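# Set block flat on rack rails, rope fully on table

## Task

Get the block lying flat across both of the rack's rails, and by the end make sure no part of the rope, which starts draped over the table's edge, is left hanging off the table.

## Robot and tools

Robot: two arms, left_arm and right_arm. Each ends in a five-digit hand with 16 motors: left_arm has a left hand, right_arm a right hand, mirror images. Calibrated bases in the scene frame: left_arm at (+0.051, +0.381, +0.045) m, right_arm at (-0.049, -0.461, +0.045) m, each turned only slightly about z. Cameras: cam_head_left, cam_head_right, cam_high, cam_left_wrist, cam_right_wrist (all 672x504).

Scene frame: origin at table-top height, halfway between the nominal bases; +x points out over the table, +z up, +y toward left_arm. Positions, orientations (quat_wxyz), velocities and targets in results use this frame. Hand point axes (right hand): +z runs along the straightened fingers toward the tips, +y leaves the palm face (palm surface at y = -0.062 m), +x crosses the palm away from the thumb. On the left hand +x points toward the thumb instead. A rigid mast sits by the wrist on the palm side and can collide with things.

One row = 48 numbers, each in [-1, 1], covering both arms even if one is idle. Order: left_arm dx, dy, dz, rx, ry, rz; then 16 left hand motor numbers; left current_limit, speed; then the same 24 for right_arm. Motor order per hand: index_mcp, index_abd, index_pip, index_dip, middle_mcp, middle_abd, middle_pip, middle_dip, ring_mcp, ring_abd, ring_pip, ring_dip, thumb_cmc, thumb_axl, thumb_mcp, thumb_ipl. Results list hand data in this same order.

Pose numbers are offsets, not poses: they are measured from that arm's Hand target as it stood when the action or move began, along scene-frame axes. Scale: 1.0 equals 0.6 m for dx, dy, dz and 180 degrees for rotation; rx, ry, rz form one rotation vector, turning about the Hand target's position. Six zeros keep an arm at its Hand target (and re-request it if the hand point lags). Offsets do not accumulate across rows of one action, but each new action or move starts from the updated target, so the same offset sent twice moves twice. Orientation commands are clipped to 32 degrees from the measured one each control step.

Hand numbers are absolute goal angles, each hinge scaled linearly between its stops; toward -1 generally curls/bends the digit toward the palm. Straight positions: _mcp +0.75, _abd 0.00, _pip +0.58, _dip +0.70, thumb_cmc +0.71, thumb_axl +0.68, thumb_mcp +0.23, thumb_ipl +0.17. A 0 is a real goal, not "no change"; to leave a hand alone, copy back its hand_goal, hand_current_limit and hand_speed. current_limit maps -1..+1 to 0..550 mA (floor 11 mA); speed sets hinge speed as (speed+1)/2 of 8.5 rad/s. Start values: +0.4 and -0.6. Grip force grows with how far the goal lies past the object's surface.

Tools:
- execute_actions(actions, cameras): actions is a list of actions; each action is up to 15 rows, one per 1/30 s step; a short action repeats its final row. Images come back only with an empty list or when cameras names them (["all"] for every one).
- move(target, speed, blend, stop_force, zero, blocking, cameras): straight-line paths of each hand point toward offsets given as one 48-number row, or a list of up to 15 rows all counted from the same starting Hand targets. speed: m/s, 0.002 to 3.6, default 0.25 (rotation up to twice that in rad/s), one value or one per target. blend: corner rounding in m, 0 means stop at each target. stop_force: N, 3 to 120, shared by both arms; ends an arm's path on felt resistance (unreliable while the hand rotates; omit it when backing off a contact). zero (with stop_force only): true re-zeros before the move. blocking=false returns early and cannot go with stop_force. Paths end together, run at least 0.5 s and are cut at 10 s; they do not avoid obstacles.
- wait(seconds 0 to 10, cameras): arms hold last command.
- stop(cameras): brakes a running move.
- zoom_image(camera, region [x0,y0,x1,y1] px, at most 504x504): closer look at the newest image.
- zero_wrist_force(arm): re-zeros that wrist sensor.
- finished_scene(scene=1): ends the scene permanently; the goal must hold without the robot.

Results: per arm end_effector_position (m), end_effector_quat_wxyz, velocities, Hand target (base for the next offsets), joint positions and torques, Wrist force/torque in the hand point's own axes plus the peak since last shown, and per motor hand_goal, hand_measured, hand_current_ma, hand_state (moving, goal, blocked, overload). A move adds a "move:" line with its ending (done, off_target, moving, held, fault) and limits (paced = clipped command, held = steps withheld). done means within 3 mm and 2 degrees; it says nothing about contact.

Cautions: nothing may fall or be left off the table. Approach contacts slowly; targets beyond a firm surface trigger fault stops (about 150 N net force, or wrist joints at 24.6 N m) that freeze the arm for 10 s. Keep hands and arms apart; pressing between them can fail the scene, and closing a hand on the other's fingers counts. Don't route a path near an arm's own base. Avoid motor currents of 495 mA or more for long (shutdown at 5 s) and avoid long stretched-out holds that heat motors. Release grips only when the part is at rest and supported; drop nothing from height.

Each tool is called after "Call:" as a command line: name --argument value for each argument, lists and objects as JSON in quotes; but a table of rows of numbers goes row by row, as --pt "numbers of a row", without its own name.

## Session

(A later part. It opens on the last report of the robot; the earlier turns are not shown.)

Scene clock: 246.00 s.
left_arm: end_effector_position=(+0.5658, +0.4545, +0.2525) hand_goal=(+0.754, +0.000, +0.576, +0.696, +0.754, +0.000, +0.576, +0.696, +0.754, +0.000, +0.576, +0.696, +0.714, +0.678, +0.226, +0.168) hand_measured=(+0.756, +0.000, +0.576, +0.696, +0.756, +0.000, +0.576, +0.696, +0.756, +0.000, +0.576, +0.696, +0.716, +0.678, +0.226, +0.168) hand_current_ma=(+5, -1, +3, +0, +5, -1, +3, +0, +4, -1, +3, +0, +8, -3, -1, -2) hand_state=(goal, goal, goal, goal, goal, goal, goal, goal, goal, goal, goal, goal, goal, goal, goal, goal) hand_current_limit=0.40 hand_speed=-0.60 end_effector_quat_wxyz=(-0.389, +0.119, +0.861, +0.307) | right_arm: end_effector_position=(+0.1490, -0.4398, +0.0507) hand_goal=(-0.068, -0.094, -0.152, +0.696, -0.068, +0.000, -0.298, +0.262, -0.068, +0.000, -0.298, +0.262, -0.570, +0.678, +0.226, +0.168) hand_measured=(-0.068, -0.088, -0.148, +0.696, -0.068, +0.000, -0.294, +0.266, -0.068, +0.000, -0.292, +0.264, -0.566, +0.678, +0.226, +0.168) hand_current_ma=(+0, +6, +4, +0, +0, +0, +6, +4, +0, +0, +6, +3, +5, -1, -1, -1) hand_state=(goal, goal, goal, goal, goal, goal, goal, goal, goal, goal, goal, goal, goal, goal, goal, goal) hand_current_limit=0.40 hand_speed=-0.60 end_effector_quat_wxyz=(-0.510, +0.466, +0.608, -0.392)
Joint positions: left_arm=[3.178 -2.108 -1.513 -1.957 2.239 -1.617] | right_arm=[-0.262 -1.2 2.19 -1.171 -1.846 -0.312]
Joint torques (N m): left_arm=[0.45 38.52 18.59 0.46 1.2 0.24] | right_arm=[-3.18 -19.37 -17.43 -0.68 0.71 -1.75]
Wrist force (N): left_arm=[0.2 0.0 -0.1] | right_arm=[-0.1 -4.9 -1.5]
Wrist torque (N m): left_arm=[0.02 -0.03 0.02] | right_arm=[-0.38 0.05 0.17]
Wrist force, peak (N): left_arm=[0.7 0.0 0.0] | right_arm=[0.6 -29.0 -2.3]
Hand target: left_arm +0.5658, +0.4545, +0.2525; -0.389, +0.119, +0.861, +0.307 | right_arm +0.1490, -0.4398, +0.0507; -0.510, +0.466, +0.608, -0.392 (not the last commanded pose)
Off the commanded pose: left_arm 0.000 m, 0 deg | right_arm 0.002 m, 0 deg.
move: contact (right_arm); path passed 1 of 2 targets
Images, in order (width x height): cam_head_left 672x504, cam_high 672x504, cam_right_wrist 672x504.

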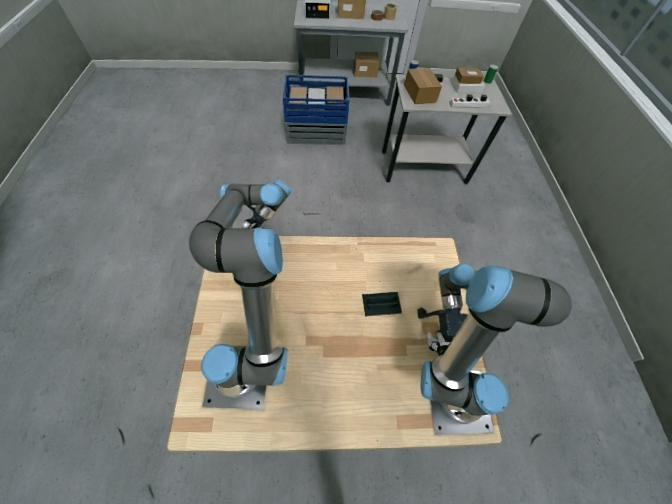

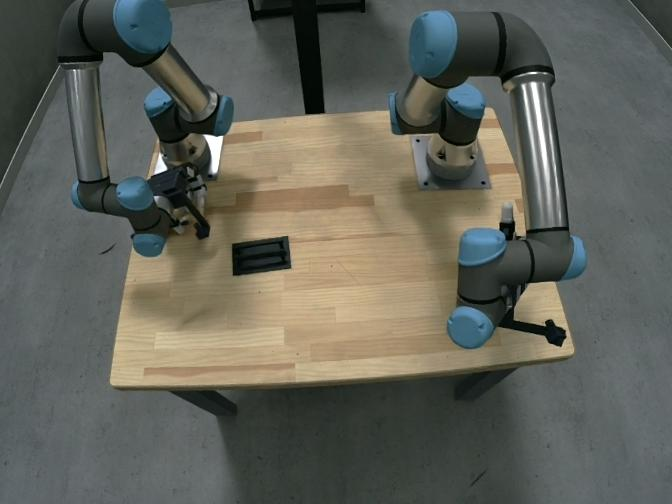

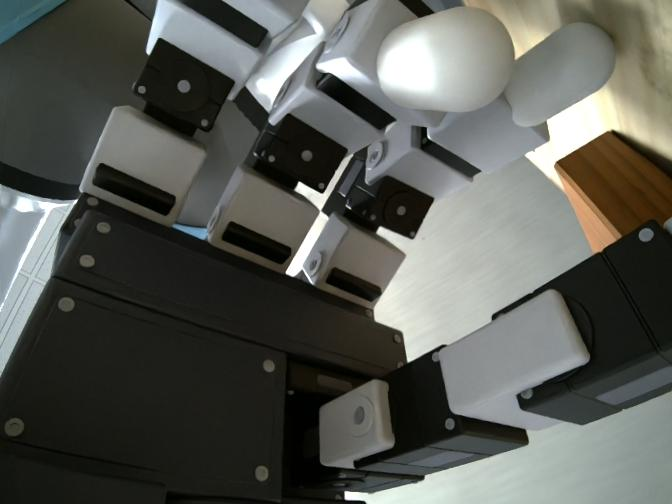

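Call:
move --pt "0 0 0 0 0 0 0.754 0 0.576 0.696 0.754 0 0.576 0.696 0.754 0 0.576 0.696 0.714 0.678 0.226 0.168 0.4 -0.6 0 0 0.006 0 0 0 -0.068 -0.095 -0.153 0.696 -0.068 0 -0.299 0.261 -0.068 0 -0.299 0.261 -0.571 0.678 0.225 0.168 0.4 -0.8" --pt "0 0 0 0 0 0 0.754 0 0.576 0.696 0.754 0 0.576 0.696 0.754 0 0.576 0.696 0.714 0.678 0.226 0.168 0.4 -0.6 0 0 0.006 0 0 0 -0.55 -0.095 0.139 0.696 -0.068 0 -0.299 0.261 -0.068 0 -0.299 0.261 -0.571 0.678 -0.11 0.168 0.4 -0.8" --speed 0.05 --cameras '["cam_high","cam_right_wrist"]'

Call:
zoom_image --camera "cam_high" --region '[120, 180, 220, 260]'

Call:
zoom_image --camera "cam_right_wrist" --region '[400, 0, 672, 260]'

Scene clock: 257.53 s.
left_arm: end_effector_position=(+0.5658, +0.4545, +0.2525) hand_goal=(+0.754, +0.000, +0.576, +0.696, +0.754, +0.000, +0.576, +0.696, +0.754, +0.000, +0.576, +0.696, +0.714, +0.678, +0.226, +0.168) hand_measured=(+0.756, +0.000, +0.576, +0.696, +0.756, +0.000, +0.576, +0.696, +0.756, +0.000, +0.576, +0.696, +0.716, +0.678, +0.226, +0.168) hand_current_ma=(+5, -1, +3, +0, +5, -1, +3, +0, +4, -1, +3, +0, +8, -3, -1, -2) hand_state=(goal, goal, goal, goal, goal, goal, goal, goal, goal, goal, goal, goal, goal, goal, goal, goal) hand_current_limit=0.40 hand_speed=-0.60 end_effector_quat_wxyz=(-0.389, +0.119, +0.861, +0.307) | right_arm: end_effector_position=(+0.1490, -0.4398, +0.0543) hand_goal=(-0.550, -0.094, +0.140, +0.696, -0.068, +0.000, -0.298, +0.262, -0.068, +0.000, -0.298, +0.262, -0.570, +0.678, -0.110, +0.168) hand_measured=(-0.374, -0.092, +0.158, +0.702, -0.068, +0.000, -0.294, +0.266, -0.068, +0.000, -0.292, +0.264, -0.568, +0.678, -0.020, +0.188) hand_current_ma=(+385, +2, +33, +8, +0, +0, +6, +4, +0, +0, +6, +3, +2, -1, +385, +58) hand_state=(blocked, goal, goal, goal, goal, goal, goal, goal, goal, goal, goal, goal, goal, goal, blocked, goal) hand_current_limit=0.40 hand_speed=-0.80 end_effector_quat_wxyz=(-0.510, +0.466, +0.608, -0.392)
Joint positions: left_arm=[3.178 -2.108 -1.513 -1.957 2.239 -1.617] | right_arm=[-0.262 -1.208 2.188 -1.16 -1.846 -0.312]
Joint torques (N m): left_arm=[0.35 39.04 18.52 0.5 1.24 0.22] | right_arm=[-4.25 -17.1 -5.49 -0.34 1.42 -0.25]
Wrist force (N): left_arm=[0.3 -0.2 -0.1] | right_arm=[-0.1 -2.1 -1.6]
Wrist torque (N m): left_arm=[-0.02 -0.04 0.03] | right_arm=[0.03 0.06 0.16]
Wrist force, peak (N): left_arm=[0.5 0.0 -0.4] | right_arm=[0.0 -5.3 -1.6]
Hand target: left_arm +0.5658, +0.4545, +0.2525; -0.389, +0.119, +0.861, +0.307 | right_arm +0.1490, -0.4398, +0.0543; -0.510, +0.466, +0.608, -0.392
Off the commanded pose: left_arm 0.000 m, 0 deg | right_arm 0.000 m, 0 deg.
move: done
Images, in order (width x height): cam_high 672x504, cam_right_wrist 672x504.

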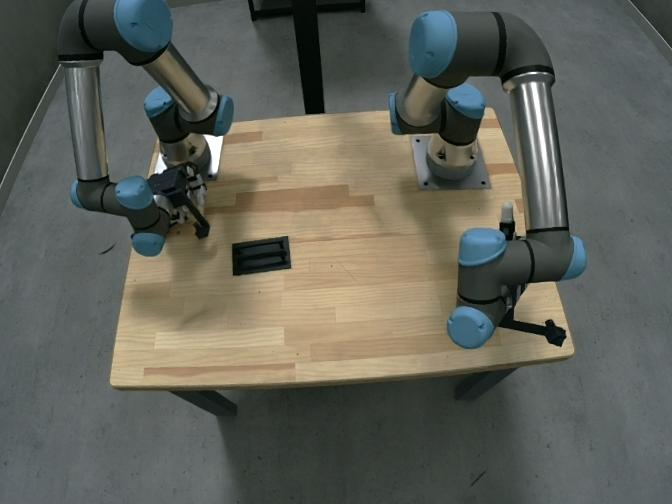

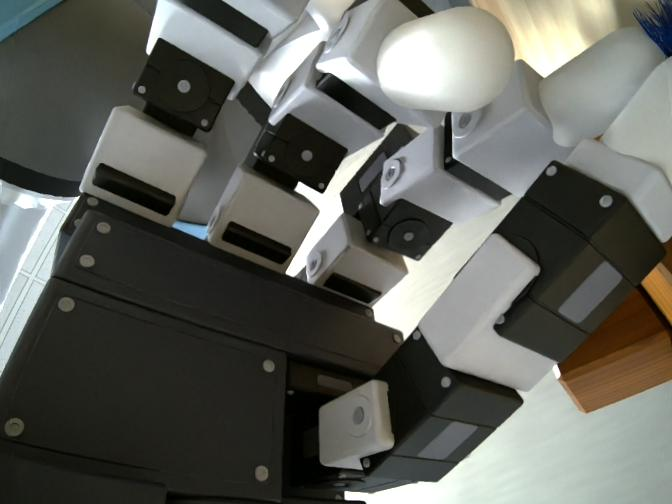

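Scaled by 5.040 from the camera's 672x504 image, which has a finer 960x720 frame.

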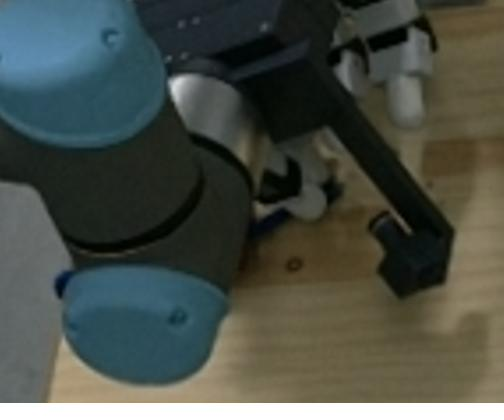

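Scaled by 1.853 from the camera's 672x504 image, which has a finer 960x720 frame.

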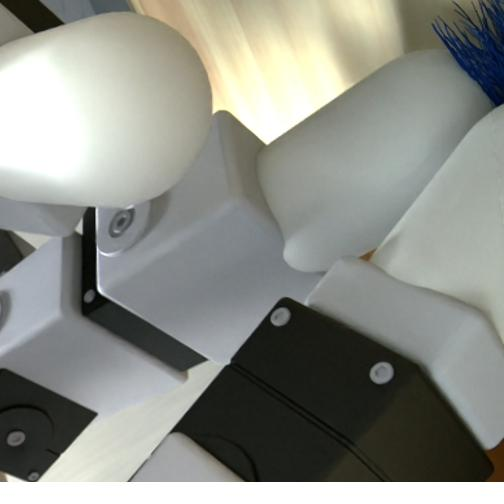

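Call:
move --pt "0 0 0 0 0 0 0.754 0 0.576 0.696 0.754 0 0.576 0.696 0.754 0 0.576 0.696 0.714 0.678 0.226 0.168 0.4 -0.6 0 0.05 0.025 0 0 0 -0.55 -0.095 0.139 0.696 -0.068 0 -0.299 0.261 -0.068 0 -0.299 0.261 -0.571 0.678 -0.11 0.168 0.4 -0.8" --pt "0 0 0 0 0 0 0.754 0 0.576 0.696 0.754 0 0.576 0.696 0.754 0 0.576 0.696 0.714 0.678 0.226 0.168 0.4 -0.6 0 0.2 0.083 0 0 0 -0.55 -0.095 0.139 0.696 -0.068 0 -0.299 0.261 -0.068 0 -0.299 0.261 -0.571 0.678 -0.11 0.168 0.4 -0.8" --speed 0.06 --blend '[0.01,0]' --cameras '["cam_head_left","cam_head_right","cam_high","cam_right_wrist"]'

Call:
zoom_image --camera "cam_high" --region '[100, 170, 240, 280]'

Call:
zoom_image --camera "cam_right_wrist" --region '[400, 0, 672, 260]'

Call:
zoom_image --camera "cam_head_left" --region '[390, 270, 490, 370]'

Scene clock: 268.53 s.
left_arm: end_effector_position=(+0.5658, +0.4545, +0.2525) hand_goal=(+0.754, +0.000, +0.576, +0.696, +0.754, +0.000, +0.576, +0.696, +0.754, +0.000, +0.576, +0.696, +0.714, +0.678, +0.226, +0.168) hand_measured=(+0.756, +0.000, +0.576, +0.696, +0.756, +0.000, +0.576, +0.696, +0.756, +0.000, +0.576, +0.696, +0.716, +0.678, +0.226, +0.168) hand_current_ma=(+5, -1, +3, +0, +5, -1, +3, +0, +4, -1, +3, +0, +8, -3, -1, -2) hand_state=(goal, goal, goal, goal, goal, goal, goal, goal, goal, goal, goal, goal, goal, goal, goal, goal) hand_current_limit=0.40 hand_speed=-0.60 end_effector_quat_wxyz=(-0.389, +0.119, +0.861, +0.307) | right_arm: end_effector_position=(+0.1490, -0.3198, +0.1042) hand_goal=(-0.550, -0.094, +0.140, +0.696, -0.068, +0.000, -0.298, +0.262, -0.068, +0.000, -0.298, +0.262, -0.570, +0.678, -0.110, +0.168) hand_measured=(-0.378, -0.090, +0.162, +0.704, -0.068, +0.000, -0.294, +0.266, -0.068, +0.000, -0.292, +0.264, -0.568, +0.678, -0.020, +0.190) hand_current_ma=(+385, +3, +43, +12, +0, +0, +6, +4, +0, +0, +6, +3, +2, +0, +385, +63) hand_state=(blocked, goal, blocked, goal, goal, goal, goal, goal, goal, goal, goal, goal, goal, goal, blocked, blocked) hand_current_limit=0.40 hand_speed=-0.80 end_effector_quat_wxyz=(-0.510, +0.466, +0.608, -0.392)
Joint positions: left_arm=[3.178 -2.108 -1.513 -1.957 2.239 -1.617] | right_arm=[0.037 -1.273 2.085 -0.986 -1.552 -0.259]
Joint torques (N m): left_arm=[-0.01 39.52 19.12 0.46 1.19 0.31] | right_arm=[-8.86 -27.29 -6.25 -0.32 -1.93 -1.3]
Wrist force (N): left_arm=[0.0 -0.2 -0.1] | right_arm=[-0.1 0.3 -1.9]
Wrist torque (N m): left_arm=[-0.03 0.00 0.00] | right_arm=[0.17 0.06 0.07]
Wrist force, peak (N): left_arm=[0.3 0.6 0.1] | right_arm=[-0.1 -2.5 -1.6]
Hand target: left_arm +0.5658, +0.4545, +0.2525; -0.389, +0.119, +0.861, +0.307 | right_arm +0.1490, -0.3198, +0.1041; -0.510, +0.466, +0.608, -0.392
Off the commanded pose: left_arm 0.000 m, 0 deg | right_arm 0.000 m, 0 deg.
move: done
Images, in order (width x height): cam_head_left 672x504, cam_head_right 672x504, cam_high 672x504, cam_right_wrist 672x504.

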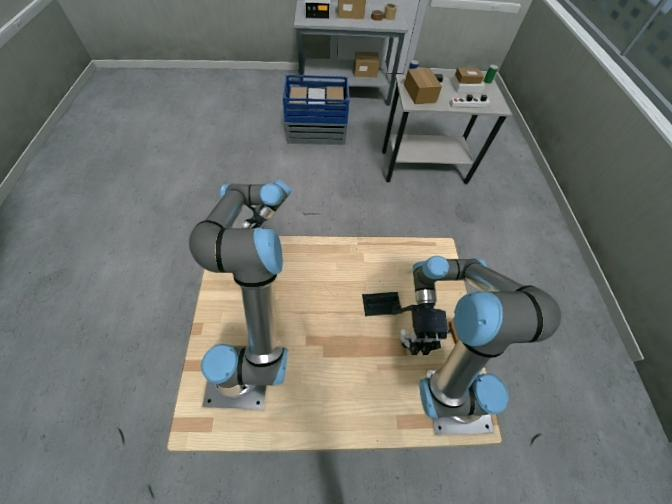

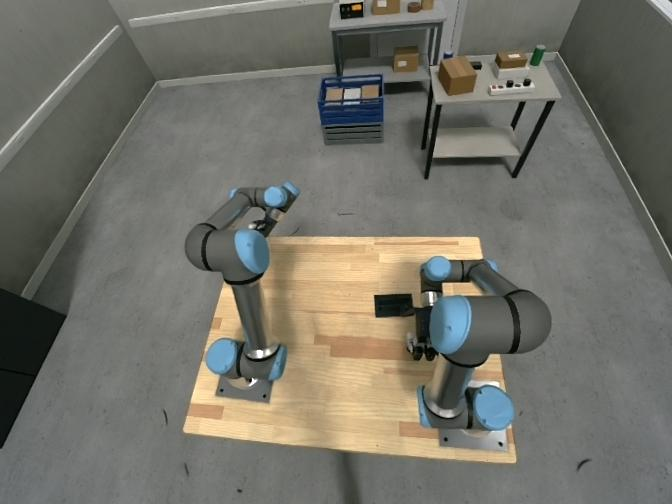

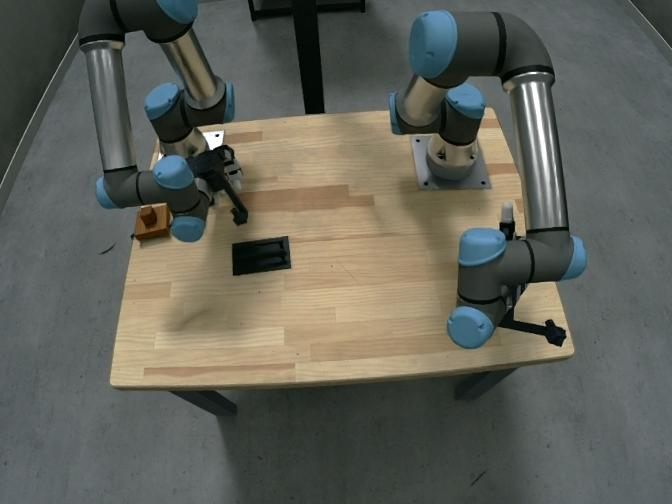

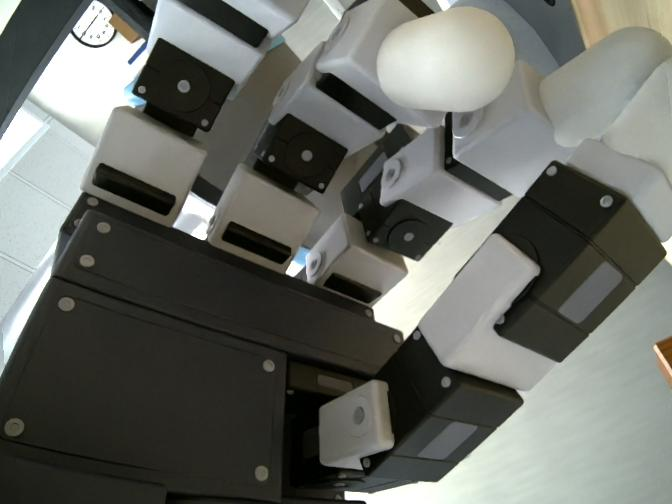

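Scaled by 3.600 from the camera's 672x504 image, which has a finer 960x720 frame.

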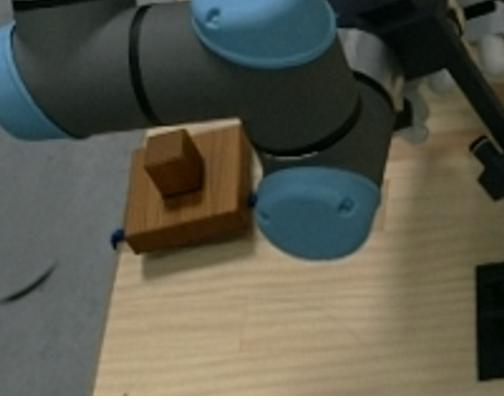

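Scaled by 1.853 from the camera's 672x504 image, which has a finer 960x720 frame.

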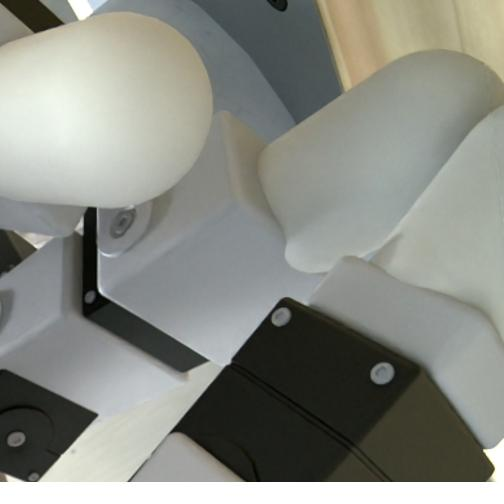

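Scaled by 5.040 from the camera's 672x504 image, which has a finer 960x720 frame.

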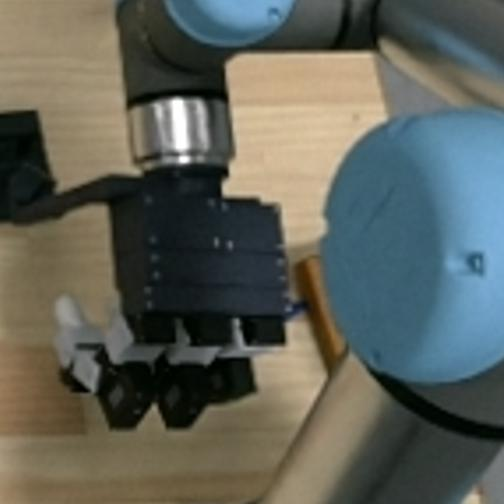

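Call:
move --target '[0,0,0,0,0,0, 0.754,0,0.576,0.696,0.754,0,0.576,0.696,0.754,0,0.576,0.696,0.714,0.678,0.226,0.168,0.4,-0.6, 0,0.13,0.08,0,0,0, -0.55,-0.095,0.139,0.696,-0.068,0,-0.299,0.261,-0.068,0,-0.299,0.261,-0.571,0.678,-0.11,0.168,0.4,-0.8]' --speed 0.15 --cameras '["cam_head_left","cam_head_right","cam_high","cam_right_wrist"]'

Call:
zoom_image --camera "cam_high" --region '[120, 180, 220, 260]'

Call:
zoom_image --camera "cam_head_left" --region '[400, 290, 480, 350]'

Scene clock: 277.47 s.
left_arm: end_effector_position=(+0.5658, +0.4545, +0.2525) hand_goal=(+0.754, +0.000, +0.576, +0.696, +0.754, +0.000, +0.576, +0.696, +0.754, +0.000, +0.576, +0.696, +0.714, +0.678, +0.226, +0.168) hand_measured=(+0.756, +0.000, +0.576, +0.696, +0.756, +0.000, +0.576, +0.696, +0.756, +0.000, +0.576, +0.696, +0.716, +0.678, +0.226, +0.168) hand_current_ma=(+5, -1, +3, +0, +5, -1, +3, +0, +4, -1, +3, +0, +8, -3, -1, -2) hand_state=(goal, goal, goal, goal, goal, goal, goal, goal, goal, goal, goal, goal, goal, goal, goal, goal) hand_current_limit=0.40 hand_speed=-0.60 end_effector_quat_wxyz=(-0.389, +0.119, +0.861, +0.307) | right_arm: end_effector_position=(+0.1490, -0.2419, +0.1521) hand_goal=(-0.550, -0.094, +0.140, +0.696, -0.068, +0.000, -0.298, +0.262, -0.068, +0.000, -0.298, +0.262, -0.570, +0.678, -0.110, +0.168) hand_measured=(-0.378, -0.092, +0.162, +0.704, -0.068, +0.000, -0.294, +0.266, -0.068, +0.000, -0.292, +0.264, -0.568, +0.678, -0.020, +0.190) hand_current_ma=(+385, +3, +44, +12, +0, +0, +6, +4, +0, +0, +6, +3, +2, +0, +385, +63) hand_state=(blocked, goal, blocked, goal, goal, goal, goal, goal, goal, goal, goal, goal, goal, goal, blocked, blocked) hand_current_limit=0.40 hand_speed=-0.80 end_effector_quat_wxyz=(-0.510, +0.466, +0.608, -0.392)
Joint positions: left_arm=[3.178 -2.108 -1.513 -1.957 2.239 -1.617] | right_arm=[0.218 -1.294 1.95 -0.833 -1.373 -0.227]
Joint torques (N m): left_arm=[0.25 39.08 18.86 0.56 1.15 0.32] | right_arm=[3.34 -20.42 -19.53 1.65 0.69 -1.75]
Wrist force (N): left_arm=[0.4 0.2 0.0] | right_arm=[-0.2 0.2 -1.5]
Wrist torque (N m): left_arm=[0.03 -0.05 0.03] | right_arm=[0.13 0.07 0.07]
Wrist force, peak (N): left_arm=[0.6 0.0 -0.3] | right_arm=[-1.5 0.8 -1.7]
Hand target: left_arm +0.5658, +0.4545, +0.2525; -0.389, +0.119, +0.861, +0.307 | right_arm +0.1490, -0.2418, +0.1521; -0.510, +0.466, +0.608, -0.392
Off the commanded pose: left_arm 0.000 m, 0 deg | right_arm 0.000 m, 0 deg.
move: done
Images, in order (width x height): cam_head_left 672x504, cam_head_right 672x504, cam_high 672x504, cam_right_wrist 672x504.

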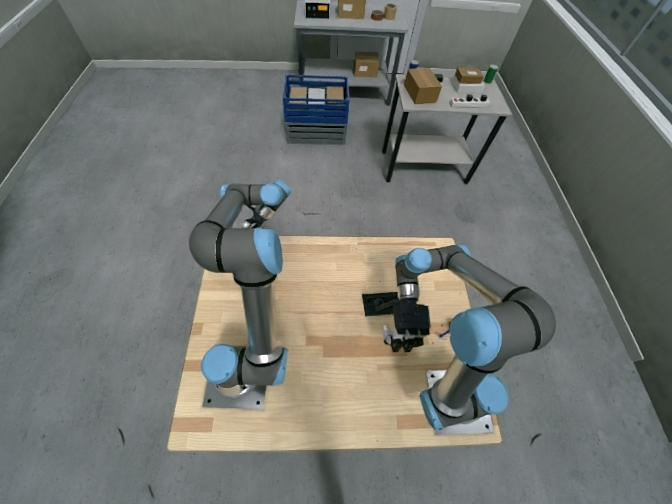

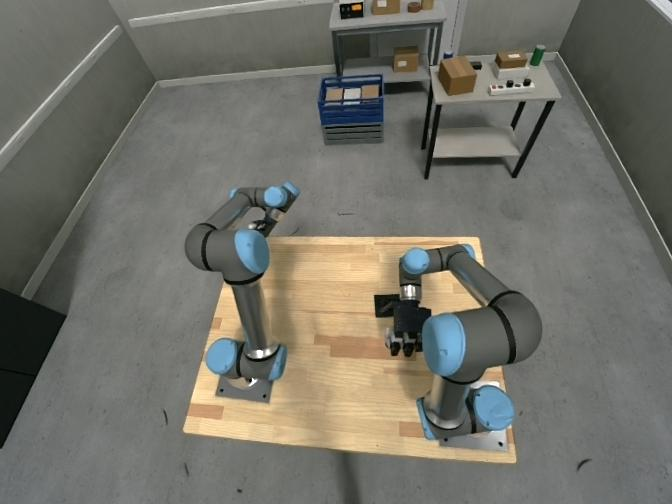

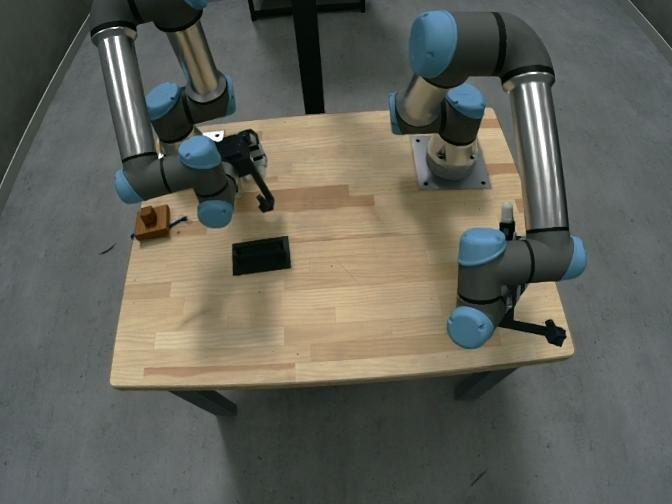

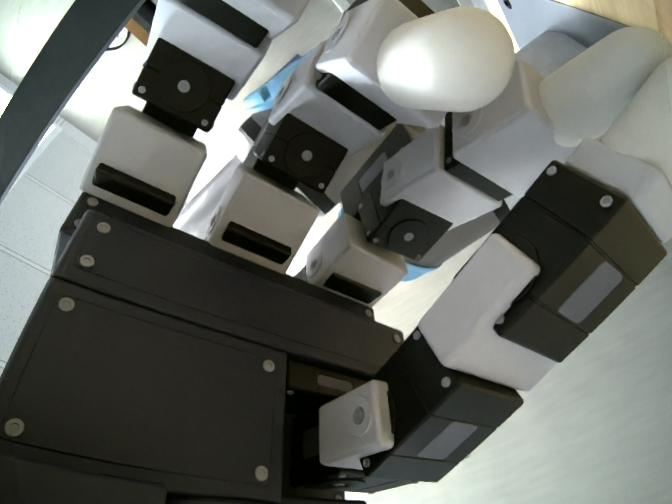

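Scaled by 5.040 from the camera's 672x504 image, which has a finer 960x720 frame.

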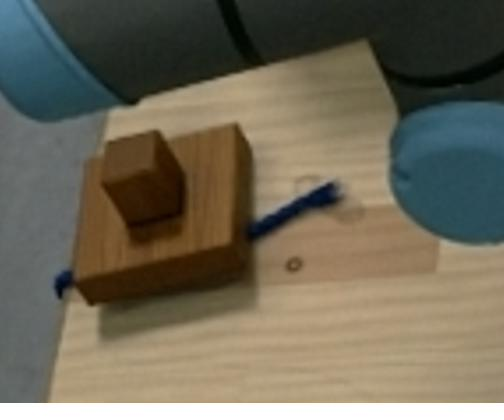

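Scaled by 6.300 from the camera's 672x504 image, which has a finer 960x720 frame.

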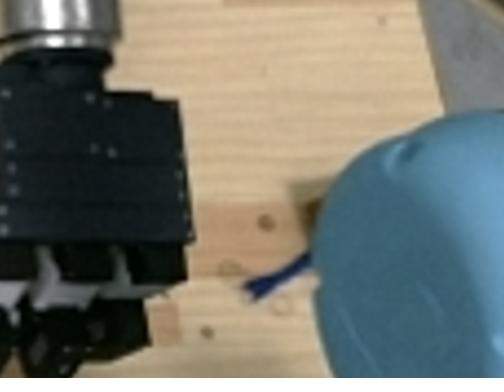

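Call:
move --pt "0 0 0 0 0 0 0.754 0 0.576 0.696 0.754 0 0.576 0.696 0.754 0 0.576 0.696 0.714 0.678 0.226 0.168 0.4 -0.6 0.0067 -0.2167 -0.1118 0 0 0 -0.068 -0.095 -0.153 0.696 -0.068 0 -0.299 0.261 -0.068 0 -0.299 0.261 -0.571 0.678 0.225 0.168 0.4 -0.6" --pt "0 0 0 0 0 0 0.754 0 0.576 0.696 0.754 0 0.576 0.696 0.754 0 0.576 0.696 0.714 0.678 0.226 0.168 0.4 -0.6 0.0067 -0.3502 -0.1118 0 0 0 -0.068 -0.095 -0.153 0.696 -0.068 0 -0.299 0.261 -0.068 0 -0.299 0.261 -0.571 0.678 0.225 0.168 0.4 -0.6" --speed 0.15 --blend '[0.02,0]'

Call:
move --target '[0,0,0,0,0,0, 0.754,0,0.576,0.696,0.754,0,0.576,0.696,0.754,0,0.576,0.696,0.714,0.678,0.226,0.168,0.4,-0.6, 0,0,-0.07,0,0,0, -0.068,-0.095,-0.153,0.696,-0.068,0,-0.299,0.261,-0.068,0,-0.299,0.261,-0.571,0.678,0.225,0.168,0.4,-0.6]' --speed 0.02 --stop_force 4 --cameras '["cam_high"]'

Call:
zoom_image --camera "cam_high" --region '[120, 180, 220, 260]'

Scene clock: 335.03 s.
left_arm: end_effector_position=(+0.5658, +0.4545, +0.2525) hand_goal=(+0.754, +0.000, +0.576, +0.696, +0.754, +0.000, +0.576, +0.696, +0.754, +0.000, +0.576, +0.696, +0.714, +0.678, +0.226, +0.168) hand_measured=(+0.756, +0.000, +0.576, +0.696, +0.756, +0.000, +0.576, +0.696, +0.756, +0.000, +0.576, +0.696, +0.716, +0.678, +0.226, +0.168) hand_current_ma=(+5, -1, +3, +0, +5, -1, +3, +0, +4, -1, +3, +0, +8, -3, -1, -2) hand_state=(goal, goal, goal, goal, goal, goal, goal, goal, goal, goal, goal, goal, goal, goal, goal, goal) hand_current_limit=0.40 hand_speed=-0.60 end_effector_quat_wxyz=(-0.389, +0.119, +0.861, +0.307) | right_arm: end_effector_position=(+0.1530, -0.4518, +0.0850) hand_goal=(-0.068, -0.094, -0.152, +0.696, -0.068, +0.000, -0.298, +0.262, -0.068, +0.000, -0.298, +0.262, -0.570, +0.678, +0.226, +0.168) hand_measured=(-0.076, -0.092, -0.148, +0.698, -0.068, +0.000, -0.294, +0.266, -0.068, +0.000, -0.292, +0.264, -0.568, +0.678, +0.222, +0.170) hand_current_ma=(-11, +3, +5, +3, +0, +0, +6, +4, +0, +0, +6, +3, +2, +0, -5, +2) hand_state=(goal, goal, goal, goal, goal, goal, goal, goal, goal, goal, goal, goal, goal, goal, goal, goal) hand_current_limit=0.40 hand_speed=-0.60 end_effector_quat_wxyz=(-0.510, +0.466, +0.608, -0.392)
Joint positions: left_arm=[3.178 -2.108 -1.513 -1.957 2.239 -1.617] | right_arm=[-0.288 -1.273 2.159 -1.068 -1.872 -0.317]
Joint torques (N m): left_arm=[0.3 39.51 19.38 0.62 1.36 0.42] | right_arm=[-8.73 -21.15 -18.96 2.81 -1.71 2.03]
Wrist force (N): left_arm=[0.4 0.0 -0.1] | right_arm=[-0.2 0.0 -1.7]
Wrist torque (N m): left_arm=[0.00 -0.06 0.04] | right_arm=[0.12 0.06 0.10]
Wrist force, peak (N): left_arm=[0.6 -0.1 0.0] | right_arm=[-1.8 -0.6 -1.8]
Hand target: left_arm +0.5658, +0.4545, +0.2525; -0.389, +0.119, +0.861, +0.307 | right_arm +0.1530, -0.4519, +0.0850; -0.510, +0.466, +0.608, -0.392
Off the commanded pose: left_arm 0.000 m, 0 deg | right_arm 0.000 m, 0 deg.
move: done

Scene clock: 337.73 s.
left_arm: end_effector_position=(+0.5658, +0.4545, +0.2525) hand_goal=(+0.754, +0.000, +0.576, +0.696, +0.754, +0.000, +0.576, +0.696, +0.754, +0.000, +0.576, +0.696, +0.714, +0.678, +0.226, +0.168) hand_measured=(+0.756, +0.000, +0.576, +0.696, +0.756, +0.000, +0.576, +0.696, +0.756, +0.000, +0.576, +0.696, +0.716, +0.678, +0.226, +0.168) hand_current_ma=(+5, -1, +3, +0, +5, -1, +3, +0, +4, -1, +3, +0, +8, -3, -1, -2) hand_state=(goal, goal, goal, goal, goal, goal, goal, goal, goal, goal, goal, goal, goal, goal, goal, goal) hand_current_limit=0.40 hand_speed=-0.60 end_effector_quat_wxyz=(-0.389, +0.119, +0.861, +0.307) | right_arm: end_effector_position=(+0.1530, -0.4519, +0.0507) hand_goal=(-0.068, -0.094, -0.152, +0.696, -0.068, +0.000, -0.298, +0.262, -0.068, +0.000, -0.298, +0.262, -0.570, +0.678, +0.226, +0.168) hand_measured=(-0.074, -0.092, -0.148, +0.698, -0.068, +0.000, -0.294, +0.266, -0.068, +0.000, -0.292, +0.264, -0.568, +0.678, +0.224, +0.168) hand_current_ma=(-10, +3, +5, +3, +0, +0, +6, +4, +0, +0, +6, +3, +1, +0, -2, +0) hand_state=(goal, goal, goal, goal, goal, goal, goal, goal, goal, goal, goal, goal, goal, goal, goal, goal) hand_current_limit=0.40 hand_speed=-0.60 end_effector_quat_wxyz=(-0.510, +0.466, +0.608, -0.392)
Joint positions: left_arm=[3.178 -2.108 -1.513 -1.957 2.239 -1.617] | right_arm=[-0.289 -1.194 2.18 -1.168 -1.873 -0.317]
Joint torques (N m): left_arm=[0.26 39.35 19.35 0.69 1.32 0.43] | right_arm=[-0.4 -33.1 -16.99 -0.3 1.32 -0.82]
Wrist force (N): left_arm=[0.3 0.0 -0.1] | right_arm=[-0.1 -3.5 -1.6]
Wrist torque (N m): left_arm=[0.01 -0.05 0.03] | right_arm=[-0.21 0.07 0.10]
Wrist force, peak (N): left_arm=[0.3 -0.1 -0.5] | right_arm=[0.3 -21.6 -2.0]
Hand target: left_arm +0.5658, +0.4545, +0.2525; -0.389, +0.119, +0.861, +0.307 | right_arm +0.1530, -0.4519, +0.0507; -0.510, +0.466, +0.608, -0.392 (not the last commanded pose)
Off the commanded pose: left_arm 0.000 m, 0 deg | right_arm 0.008 m, 0 deg.
move: contact (right_arm)
Images, in order (width x height): cam_high 672x504.

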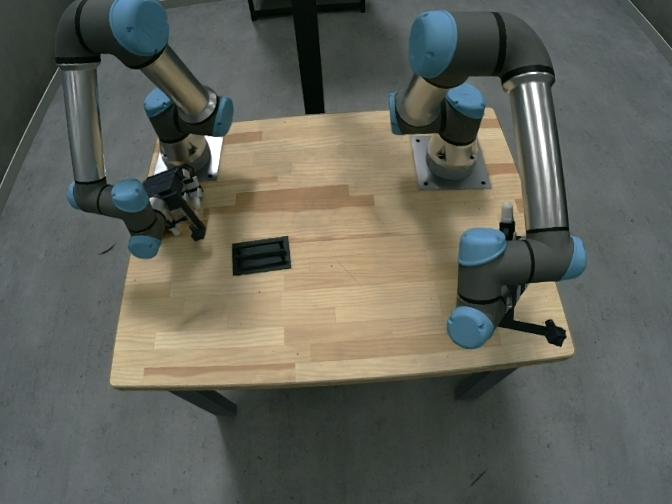

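Scaled by 5.040 from the camera's 672x504 image, which has a finer 960x720 frame.

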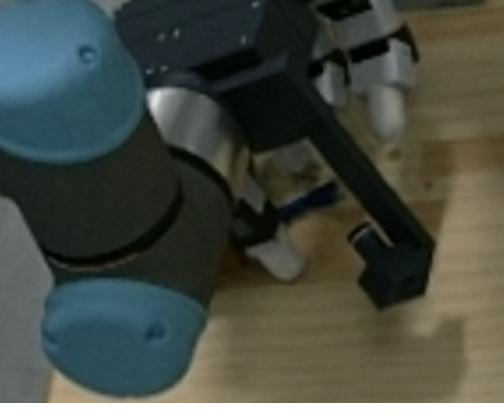

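Call:
move --target '[0,0,0,0,0,0, 0.754,0,0.576,0.696,0.754,0,0.576,0.696,0.754,0,0.576,0.696,0.714,0.678,0.226,0.168,0.4,-0.6, 0,0,0,0,0,0, -0.55,-0.095,0.139,0.696,-0.068,0,-0.299,0.261,-0.068,0,-0.299,0.261,-0.571,0.678,-0.11,0.168,0.75,-0.8]' --speed 0.05 --cameras '["cam_high","cam_right_wrist"]'

Call:
zoom_image --camera "cam_high" --region '[120, 180, 220, 260]'

Call:
zoom_image --camera "cam_right_wrist" --region '[400, 0, 672, 260]'

Scene clock: 343.50 s.
left_arm: end_effector_position=(+0.5658, +0.4545, +0.2525) hand_goal=(+0.754, +0.000, +0.576, +0.696, +0.754, +0.000, +0.576, +0.696, +0.754, +0.000, +0.576, +0.696, +0.714, +0.678, +0.226, +0.168) hand_measured=(+0.756, +0.000, +0.576, +0.696, +0.756, +0.000, +0.576, +0.696, +0.756, +0.000, +0.576, +0.696, +0.716, +0.678, +0.226, +0.168) hand_current_ma=(+5, -1, +3, +0, +5, -1, +3, +0, +4, -1, +3, +0, +8, -3, -1, -2) hand_state=(goal, goal, goal, goal, goal, goal, goal, goal, goal, goal, goal, goal, goal, goal, goal, goal) hand_current_limit=0.40 hand_speed=-0.60 end_effector_quat_wxyz=(-0.389, +0.119, +0.861, +0.307) | right_arm: end_effector_position=(+0.1530, -0.4519, +0.0507) hand_goal=(-0.550, -0.094, +0.140, +0.696, -0.068, +0.000, -0.298, +0.262, -0.068, +0.000, -0.298, +0.262, -0.570, +0.678, -0.110, +0.168) hand_measured=(-0.182, -0.088, +0.008, +0.668, -0.068, +0.000, -0.294, +0.266, -0.068, +0.000, -0.292, +0.264, -0.572, +0.678, +0.184, +0.194) hand_current_ma=(+481, +6, -481, -61, +0, +0, +6, +4, +0, +0, +6, +3, -3, +0, +481, +81) hand_state=(blocked, goal, blocked, blocked, goal, goal, goal, goal, goal, goal, goal, goal, goal, goal, blocked, blocked) hand_current_limit=0.75 hand_speed=-0.80 end_effector_quat_wxyz=(-0.510, +0.466, +0.608, -0.392)
Joint positions: left_arm=[3.178 -2.108 -1.513 -1.957 2.239 -1.617] | right_arm=[-0.289 -1.194 2.18 -1.168 -1.873 -0.317]
Joint torques (N m): left_arm=[-0.04 39.05 19.77 0.62 1.31 0.4] | right_arm=[5.89 -31.06 -13.9 -4.43 1.34 -1.93]
Wrist force (N): left_arm=[0.3 0.0 -0.2] | right_arm=[-1.3 -36.2 -1.9]
Wrist torque (N m): left_arm=[0.01 -0.05 0.03] | right_arm=[-1.43 0.07 0.60]
Wrist force, peak (N): left_arm=[0.7 0.1 -0.2] | right_arm=[-1.4 -36.5 -1.9]
Hand target: left_arm +0.5658, +0.4545, +0.2525; -0.389, +0.119, +0.861, +0.307 | right_arm +0.1530, -0.4519, +0.0507; -0.510, +0.466, +0.608, -0.392
Off the commanded pose: left_arm 0.000 m, 0 deg | right_arm 0.000 m, 0 deg.
move: done
Images, in order (width x height): cam_high 672x504, cam_right_wrist 672x504.

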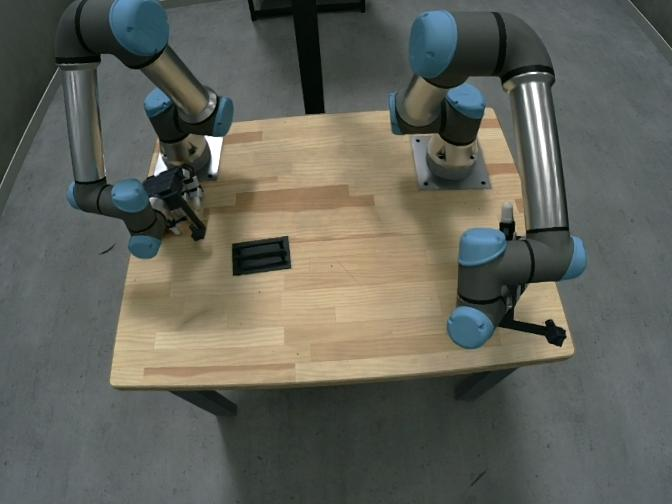

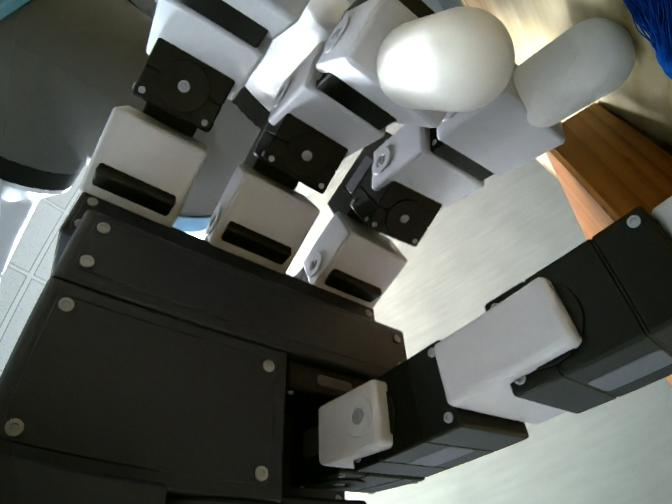

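Scaled by 5.040 from the camera's 672x504 image, which has a finer 960x720 frame.

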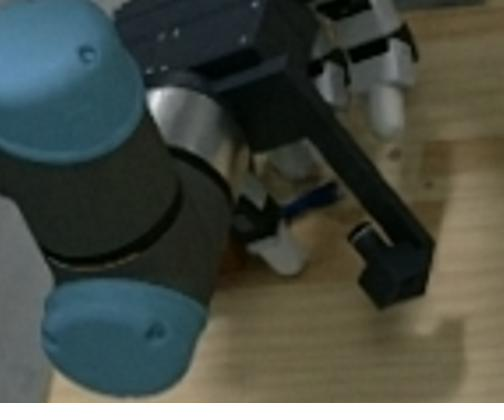

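Scaled by 1.853 from the camera's 672x504 image, which has a finer 960x720 frame.

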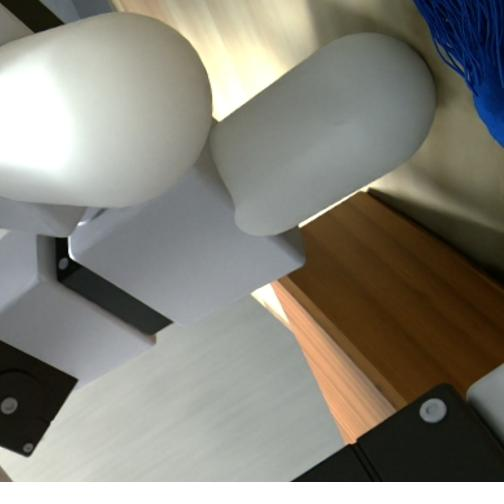

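Call:
move --target '[0,0,0,0,0,0, 0.754,0,0.576,0.696,0.754,0,0.576,0.696,0.754,0,0.576,0.696,0.714,0.678,0.226,0.168,0.4,-0.6, 0,0,0.0025,0,0,0, -0.55,-0.095,0.139,0.696,-0.068,0,-0.299,0.261,-0.068,0,-0.299,0.261,-0.571,0.678,-0.11,0.168,0.75,-0.8]' --speed 0.01 --cameras '["cam_high","cam_right_wrist"]'

Call:
zoom_image --camera "cam_high" --region '[120, 180, 220, 260]'

Call:
zoom_image --camera "cam_right_wrist" --region '[400, 0, 672, 260]'

Scene clock: 349.40 s.
left_arm: end_effector_position=(+0.5658, +0.4545, +0.2525) hand_goal=(+0.754, +0.000, +0.576, +0.696, +0.754, +0.000, +0.576, +0.696, +0.754, +0.000, +0.576, +0.696, +0.714, +0.678, +0.226, +0.168) hand_measured=(+0.756, +0.000, +0.576, +0.696, +0.756, +0.000, +0.576, +0.696, +0.756, +0.000, +0.576, +0.696, +0.716, +0.678, +0.226, +0.168) hand_current_ma=(+5, -1, +3, +0, +5, -1, +3, +0, +4, -1, +3, +0, +8, -3, -1, -2) hand_state=(goal, goal, goal, goal, goal, goal, goal, goal, goal, goal, goal, goal, goal, goal, goal, goal) hand_current_limit=0.40 hand_speed=-0.60 end_effector_quat_wxyz=(-0.389, +0.119, +0.861, +0.307) | right_arm: end_effector_position=(+0.1530, -0.4519, +0.0522) hand_goal=(-0.550, -0.094, +0.140, +0.696, -0.068, +0.000, -0.298, +0.262, -0.068, +0.000, -0.298, +0.262, -0.570, +0.678, -0.110, +0.168) hand_measured=(-0.212, -0.082, +0.056, +0.668, -0.068, +0.000, -0.294, +0.266, -0.068, +0.000, -0.292, +0.264, -0.572, +0.678, -0.100, +0.172) hand_current_ma=(+481, +17, -260, -62, +0, +0, +6, +4, +0, +0, +6, +3, -1, +0, +21, +5) hand_state=(blocked, goal, blocked, blocked, goal, goal, goal, goal, goal, goal, goal, goal, goal, goal, goal, goal) hand_current_limit=0.75 hand_speed=-0.80 end_effector_quat_wxyz=(-0.510, +0.466, +0.608, -0.392)
Joint positions: left_arm=[3.178 -2.108 -1.513 -1.957 2.239 -1.617] | right_arm=[-0.289 -1.197 2.179 -1.164 -1.873 -0.317]
Joint torques (N m): left_arm=[0.3 39.24 19.58 0.59 1.32 0.49] | right_arm=[4.8 -30 -19.02 -3.04 1.21 -1.71]
Wrist force (N): left_arm=[0.2 0.2 -0.2] | right_arm=[-1.7 -27.5 1.2]
Wrist torque (N m): left_arm=[0.04 -0.03 0.01] | right_arm=[-0.78 0.15 0.49]
Wrist force, peak (N): left_arm=[0.6 0.1 -0.3] | right_arm=[-1.3 -36.7 -1.8]
Hand target: left_arm +0.5658, +0.4545, +0.2525; -0.389, +0.119, +0.861, +0.307 | right_arm +0.1530, -0.4519, +0.0522; -0.510, +0.466, +0.608, -0.392
Off the commanded pose: left_arm 0.000 m, 0 deg | right_arm 0.000 m, 0 deg.
move: done
Images, in order (width x height): cam_high 672x504, cam_right_wrist 672x504.

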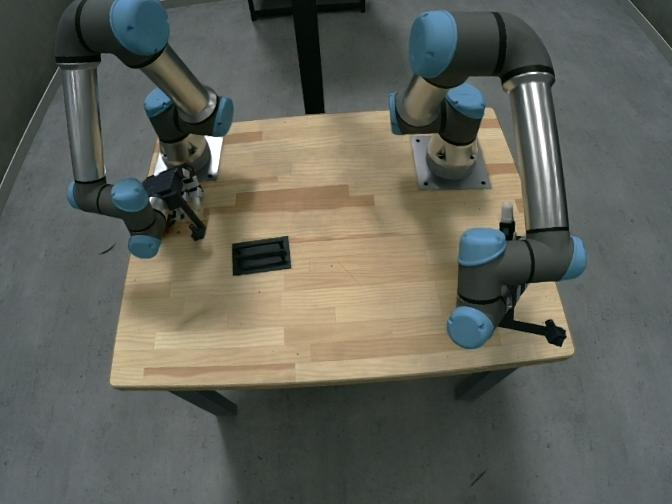

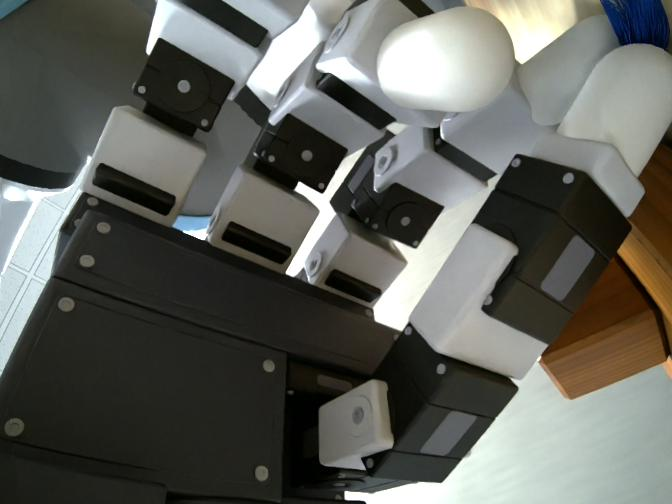

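Scaled by 5.040 from the camera's 672x504 image, which has a finer 960x720 frame.

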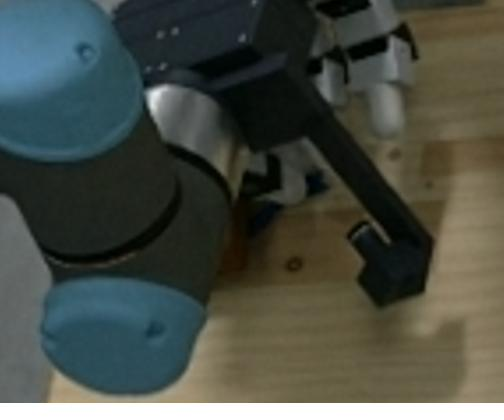

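Scaled by 1.853 from the camera's 672x504 image, which has a finer 960x720 frame.

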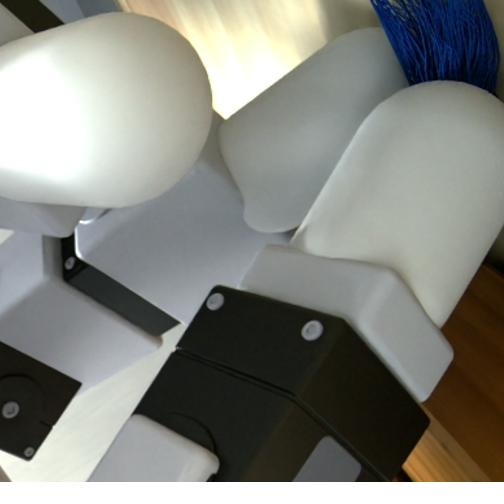

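Call:
move --pt "0 0 0 0 0 0 0.754 0 0.576 0.696 0.754 0 0.576 0.696 0.754 0 0.576 0.696 0.714 0.678 0.226 0.168 0.4 -0.6 0 0 0.0013 0 0 0 -0.068 -0.095 -0.153 0.696 -0.068 0 -0.299 0.261 -0.068 0 -0.299 0.261 -0.571 0.678 0.225 0.168 0.4 -0.6" --pt "0 0 0 0 0 0 0.754 0 0.576 0.696 0.754 0 0.576 0.696 0.754 0 0.576 0.696 0.714 0.678 0.226 0.168 0.4 -0.6 0 0 0.0013 0 0 0 -0.55 -0.095 0.139 0.696 -0.068 0 -0.299 0.261 -0.068 0 -0.299 0.261 -0.571 0.678 0.0 0.168 0.6 -0.8" --speed 0.01 --cameras '["cam_high","cam_right_wrist"]'

Call:
zoom_image --camera "cam_high" --region '[120, 180, 220, 260]'

Call:
zoom_image --camera "cam_right_wrist" --region '[400, 0, 672, 260]'

Scene clock: 369.53 s.
left_arm: end_effector_position=(+0.5658, +0.4545, +0.2525) hand_goal=(+0.754, +0.000, +0.576, +0.696, +0.754, +0.000, +0.576, +0.696, +0.754, +0.000, +0.576, +0.696, +0.714, +0.678, +0.226, +0.168) hand_measured=(+0.756, +0.000, +0.576, +0.696, +0.756, +0.000, +0.576, +0.696, +0.756, +0.000, +0.576, +0.696, +0.716, +0.678, +0.226, +0.168) hand_current_ma=(+5, -1, +3, +0, +5, -1, +3, +0, +4, -1, +3, +0, +8, -3, -1, -2) hand_state=(goal, goal, goal, goal, goal, goal, goal, goal, goal, goal, goal, goal, goal, goal, goal, goal) hand_current_limit=0.40 hand_speed=-0.60 end_effector_quat_wxyz=(-0.389, +0.119, +0.861, +0.307) | right_arm: end_effector_position=(+0.1530, -0.4519, +0.0530) hand_goal=(-0.550, -0.094, +0.140, +0.696, -0.068, +0.000, -0.298, +0.262, -0.068, +0.000, -0.298, +0.262, -0.570, +0.678, +0.000, +0.168) hand_measured=(-0.430, -0.092, +0.168, +0.710, -0.068, +0.000, -0.294, +0.266, -0.068, +0.000, -0.292, +0.264, -0.570, +0.678, +0.032, +0.184) hand_current_ma=(+440, +2, +63, +24, +0, +0, +6, +4, +0, +0, +6, +3, +0, +0, +99, +42) hand_state=(blocked, goal, blocked, goal, goal, goal, goal, goal, goal, goal, goal, goal, goal, goal, blocked, goal) hand_current_limit=0.60 hand_speed=-0.80 end_effector_quat_wxyz=(-0.510, +0.466, +0.608, -0.392)
Joint positions: left_arm=[3.178 -2.108 -1.513 -1.957 2.239 -1.617] | right_arm=[-0.289 -1.199 2.179 -1.161 -1.873 -0.317]
Joint torques (N m): left_arm=[0.18 39.5 19.81 0.65 1.3 0.47] | right_arm=[5.28 -30.49 -16.02 0 1.12 -1.43]
Wrist force (N): left_arm=[0.2 -0.1 -0.1] | right_arm=[-0.5 -0.2 -1.5]
Wrist torque (N m): left_arm=[-0.01 -0.02 0.02] | right_arm=[0.18 0.13 0.06]
Wrist force, peak (N): left_arm=[0.3 0.2 -0.4] | right_arm=[-1.8 -27.8 1.3]
Hand target: left_arm +0.5658, +0.4545, +0.2525; -0.389, +0.119, +0.861, +0.307 | right_arm +0.1530, -0.4519, +0.0530; -0.510, +0.466, +0.608, -0.392
Off the commanded pose: left_arm 0.000 m, 0 deg | right_arm 0.000 m, 0 deg.
move: done
Images, in order (width x height): cam_high 672x504, cam_right_wrist 672x504.

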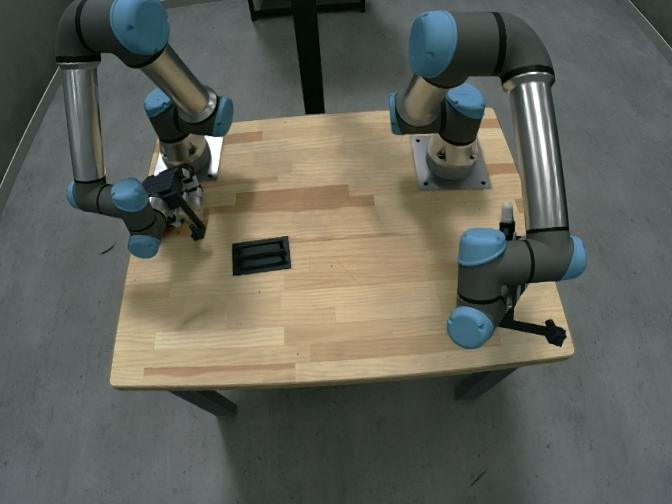

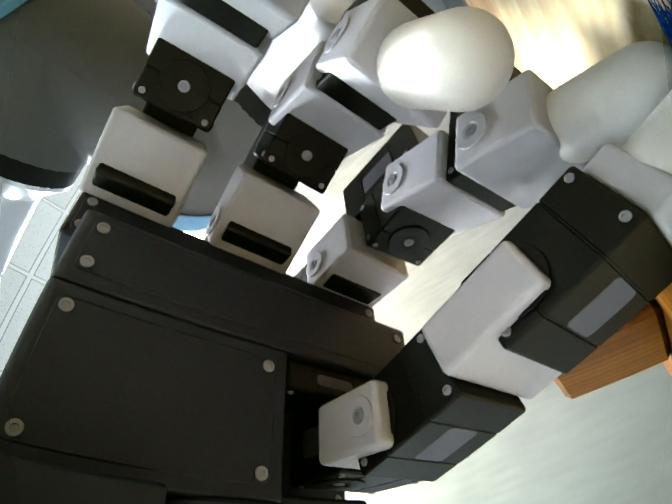

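Scaled by 5.040 from the camera's 672x504 image, which has a finer 960x720 frame.

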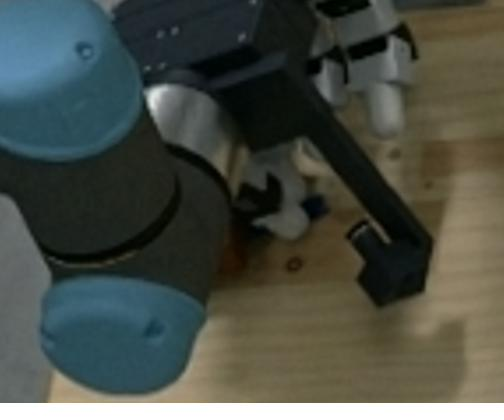

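Scaled by 1.853 from the camera's 672x504 image, which has a finer 960x720 frame.

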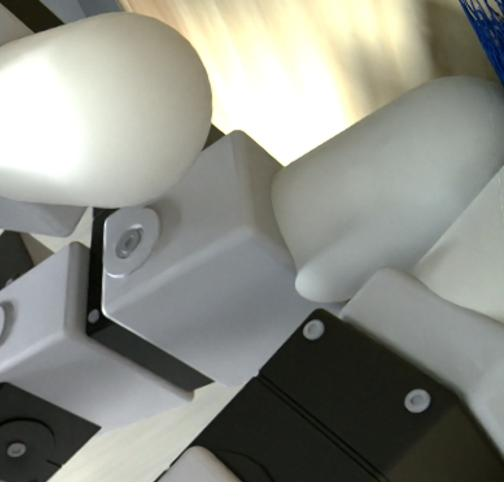

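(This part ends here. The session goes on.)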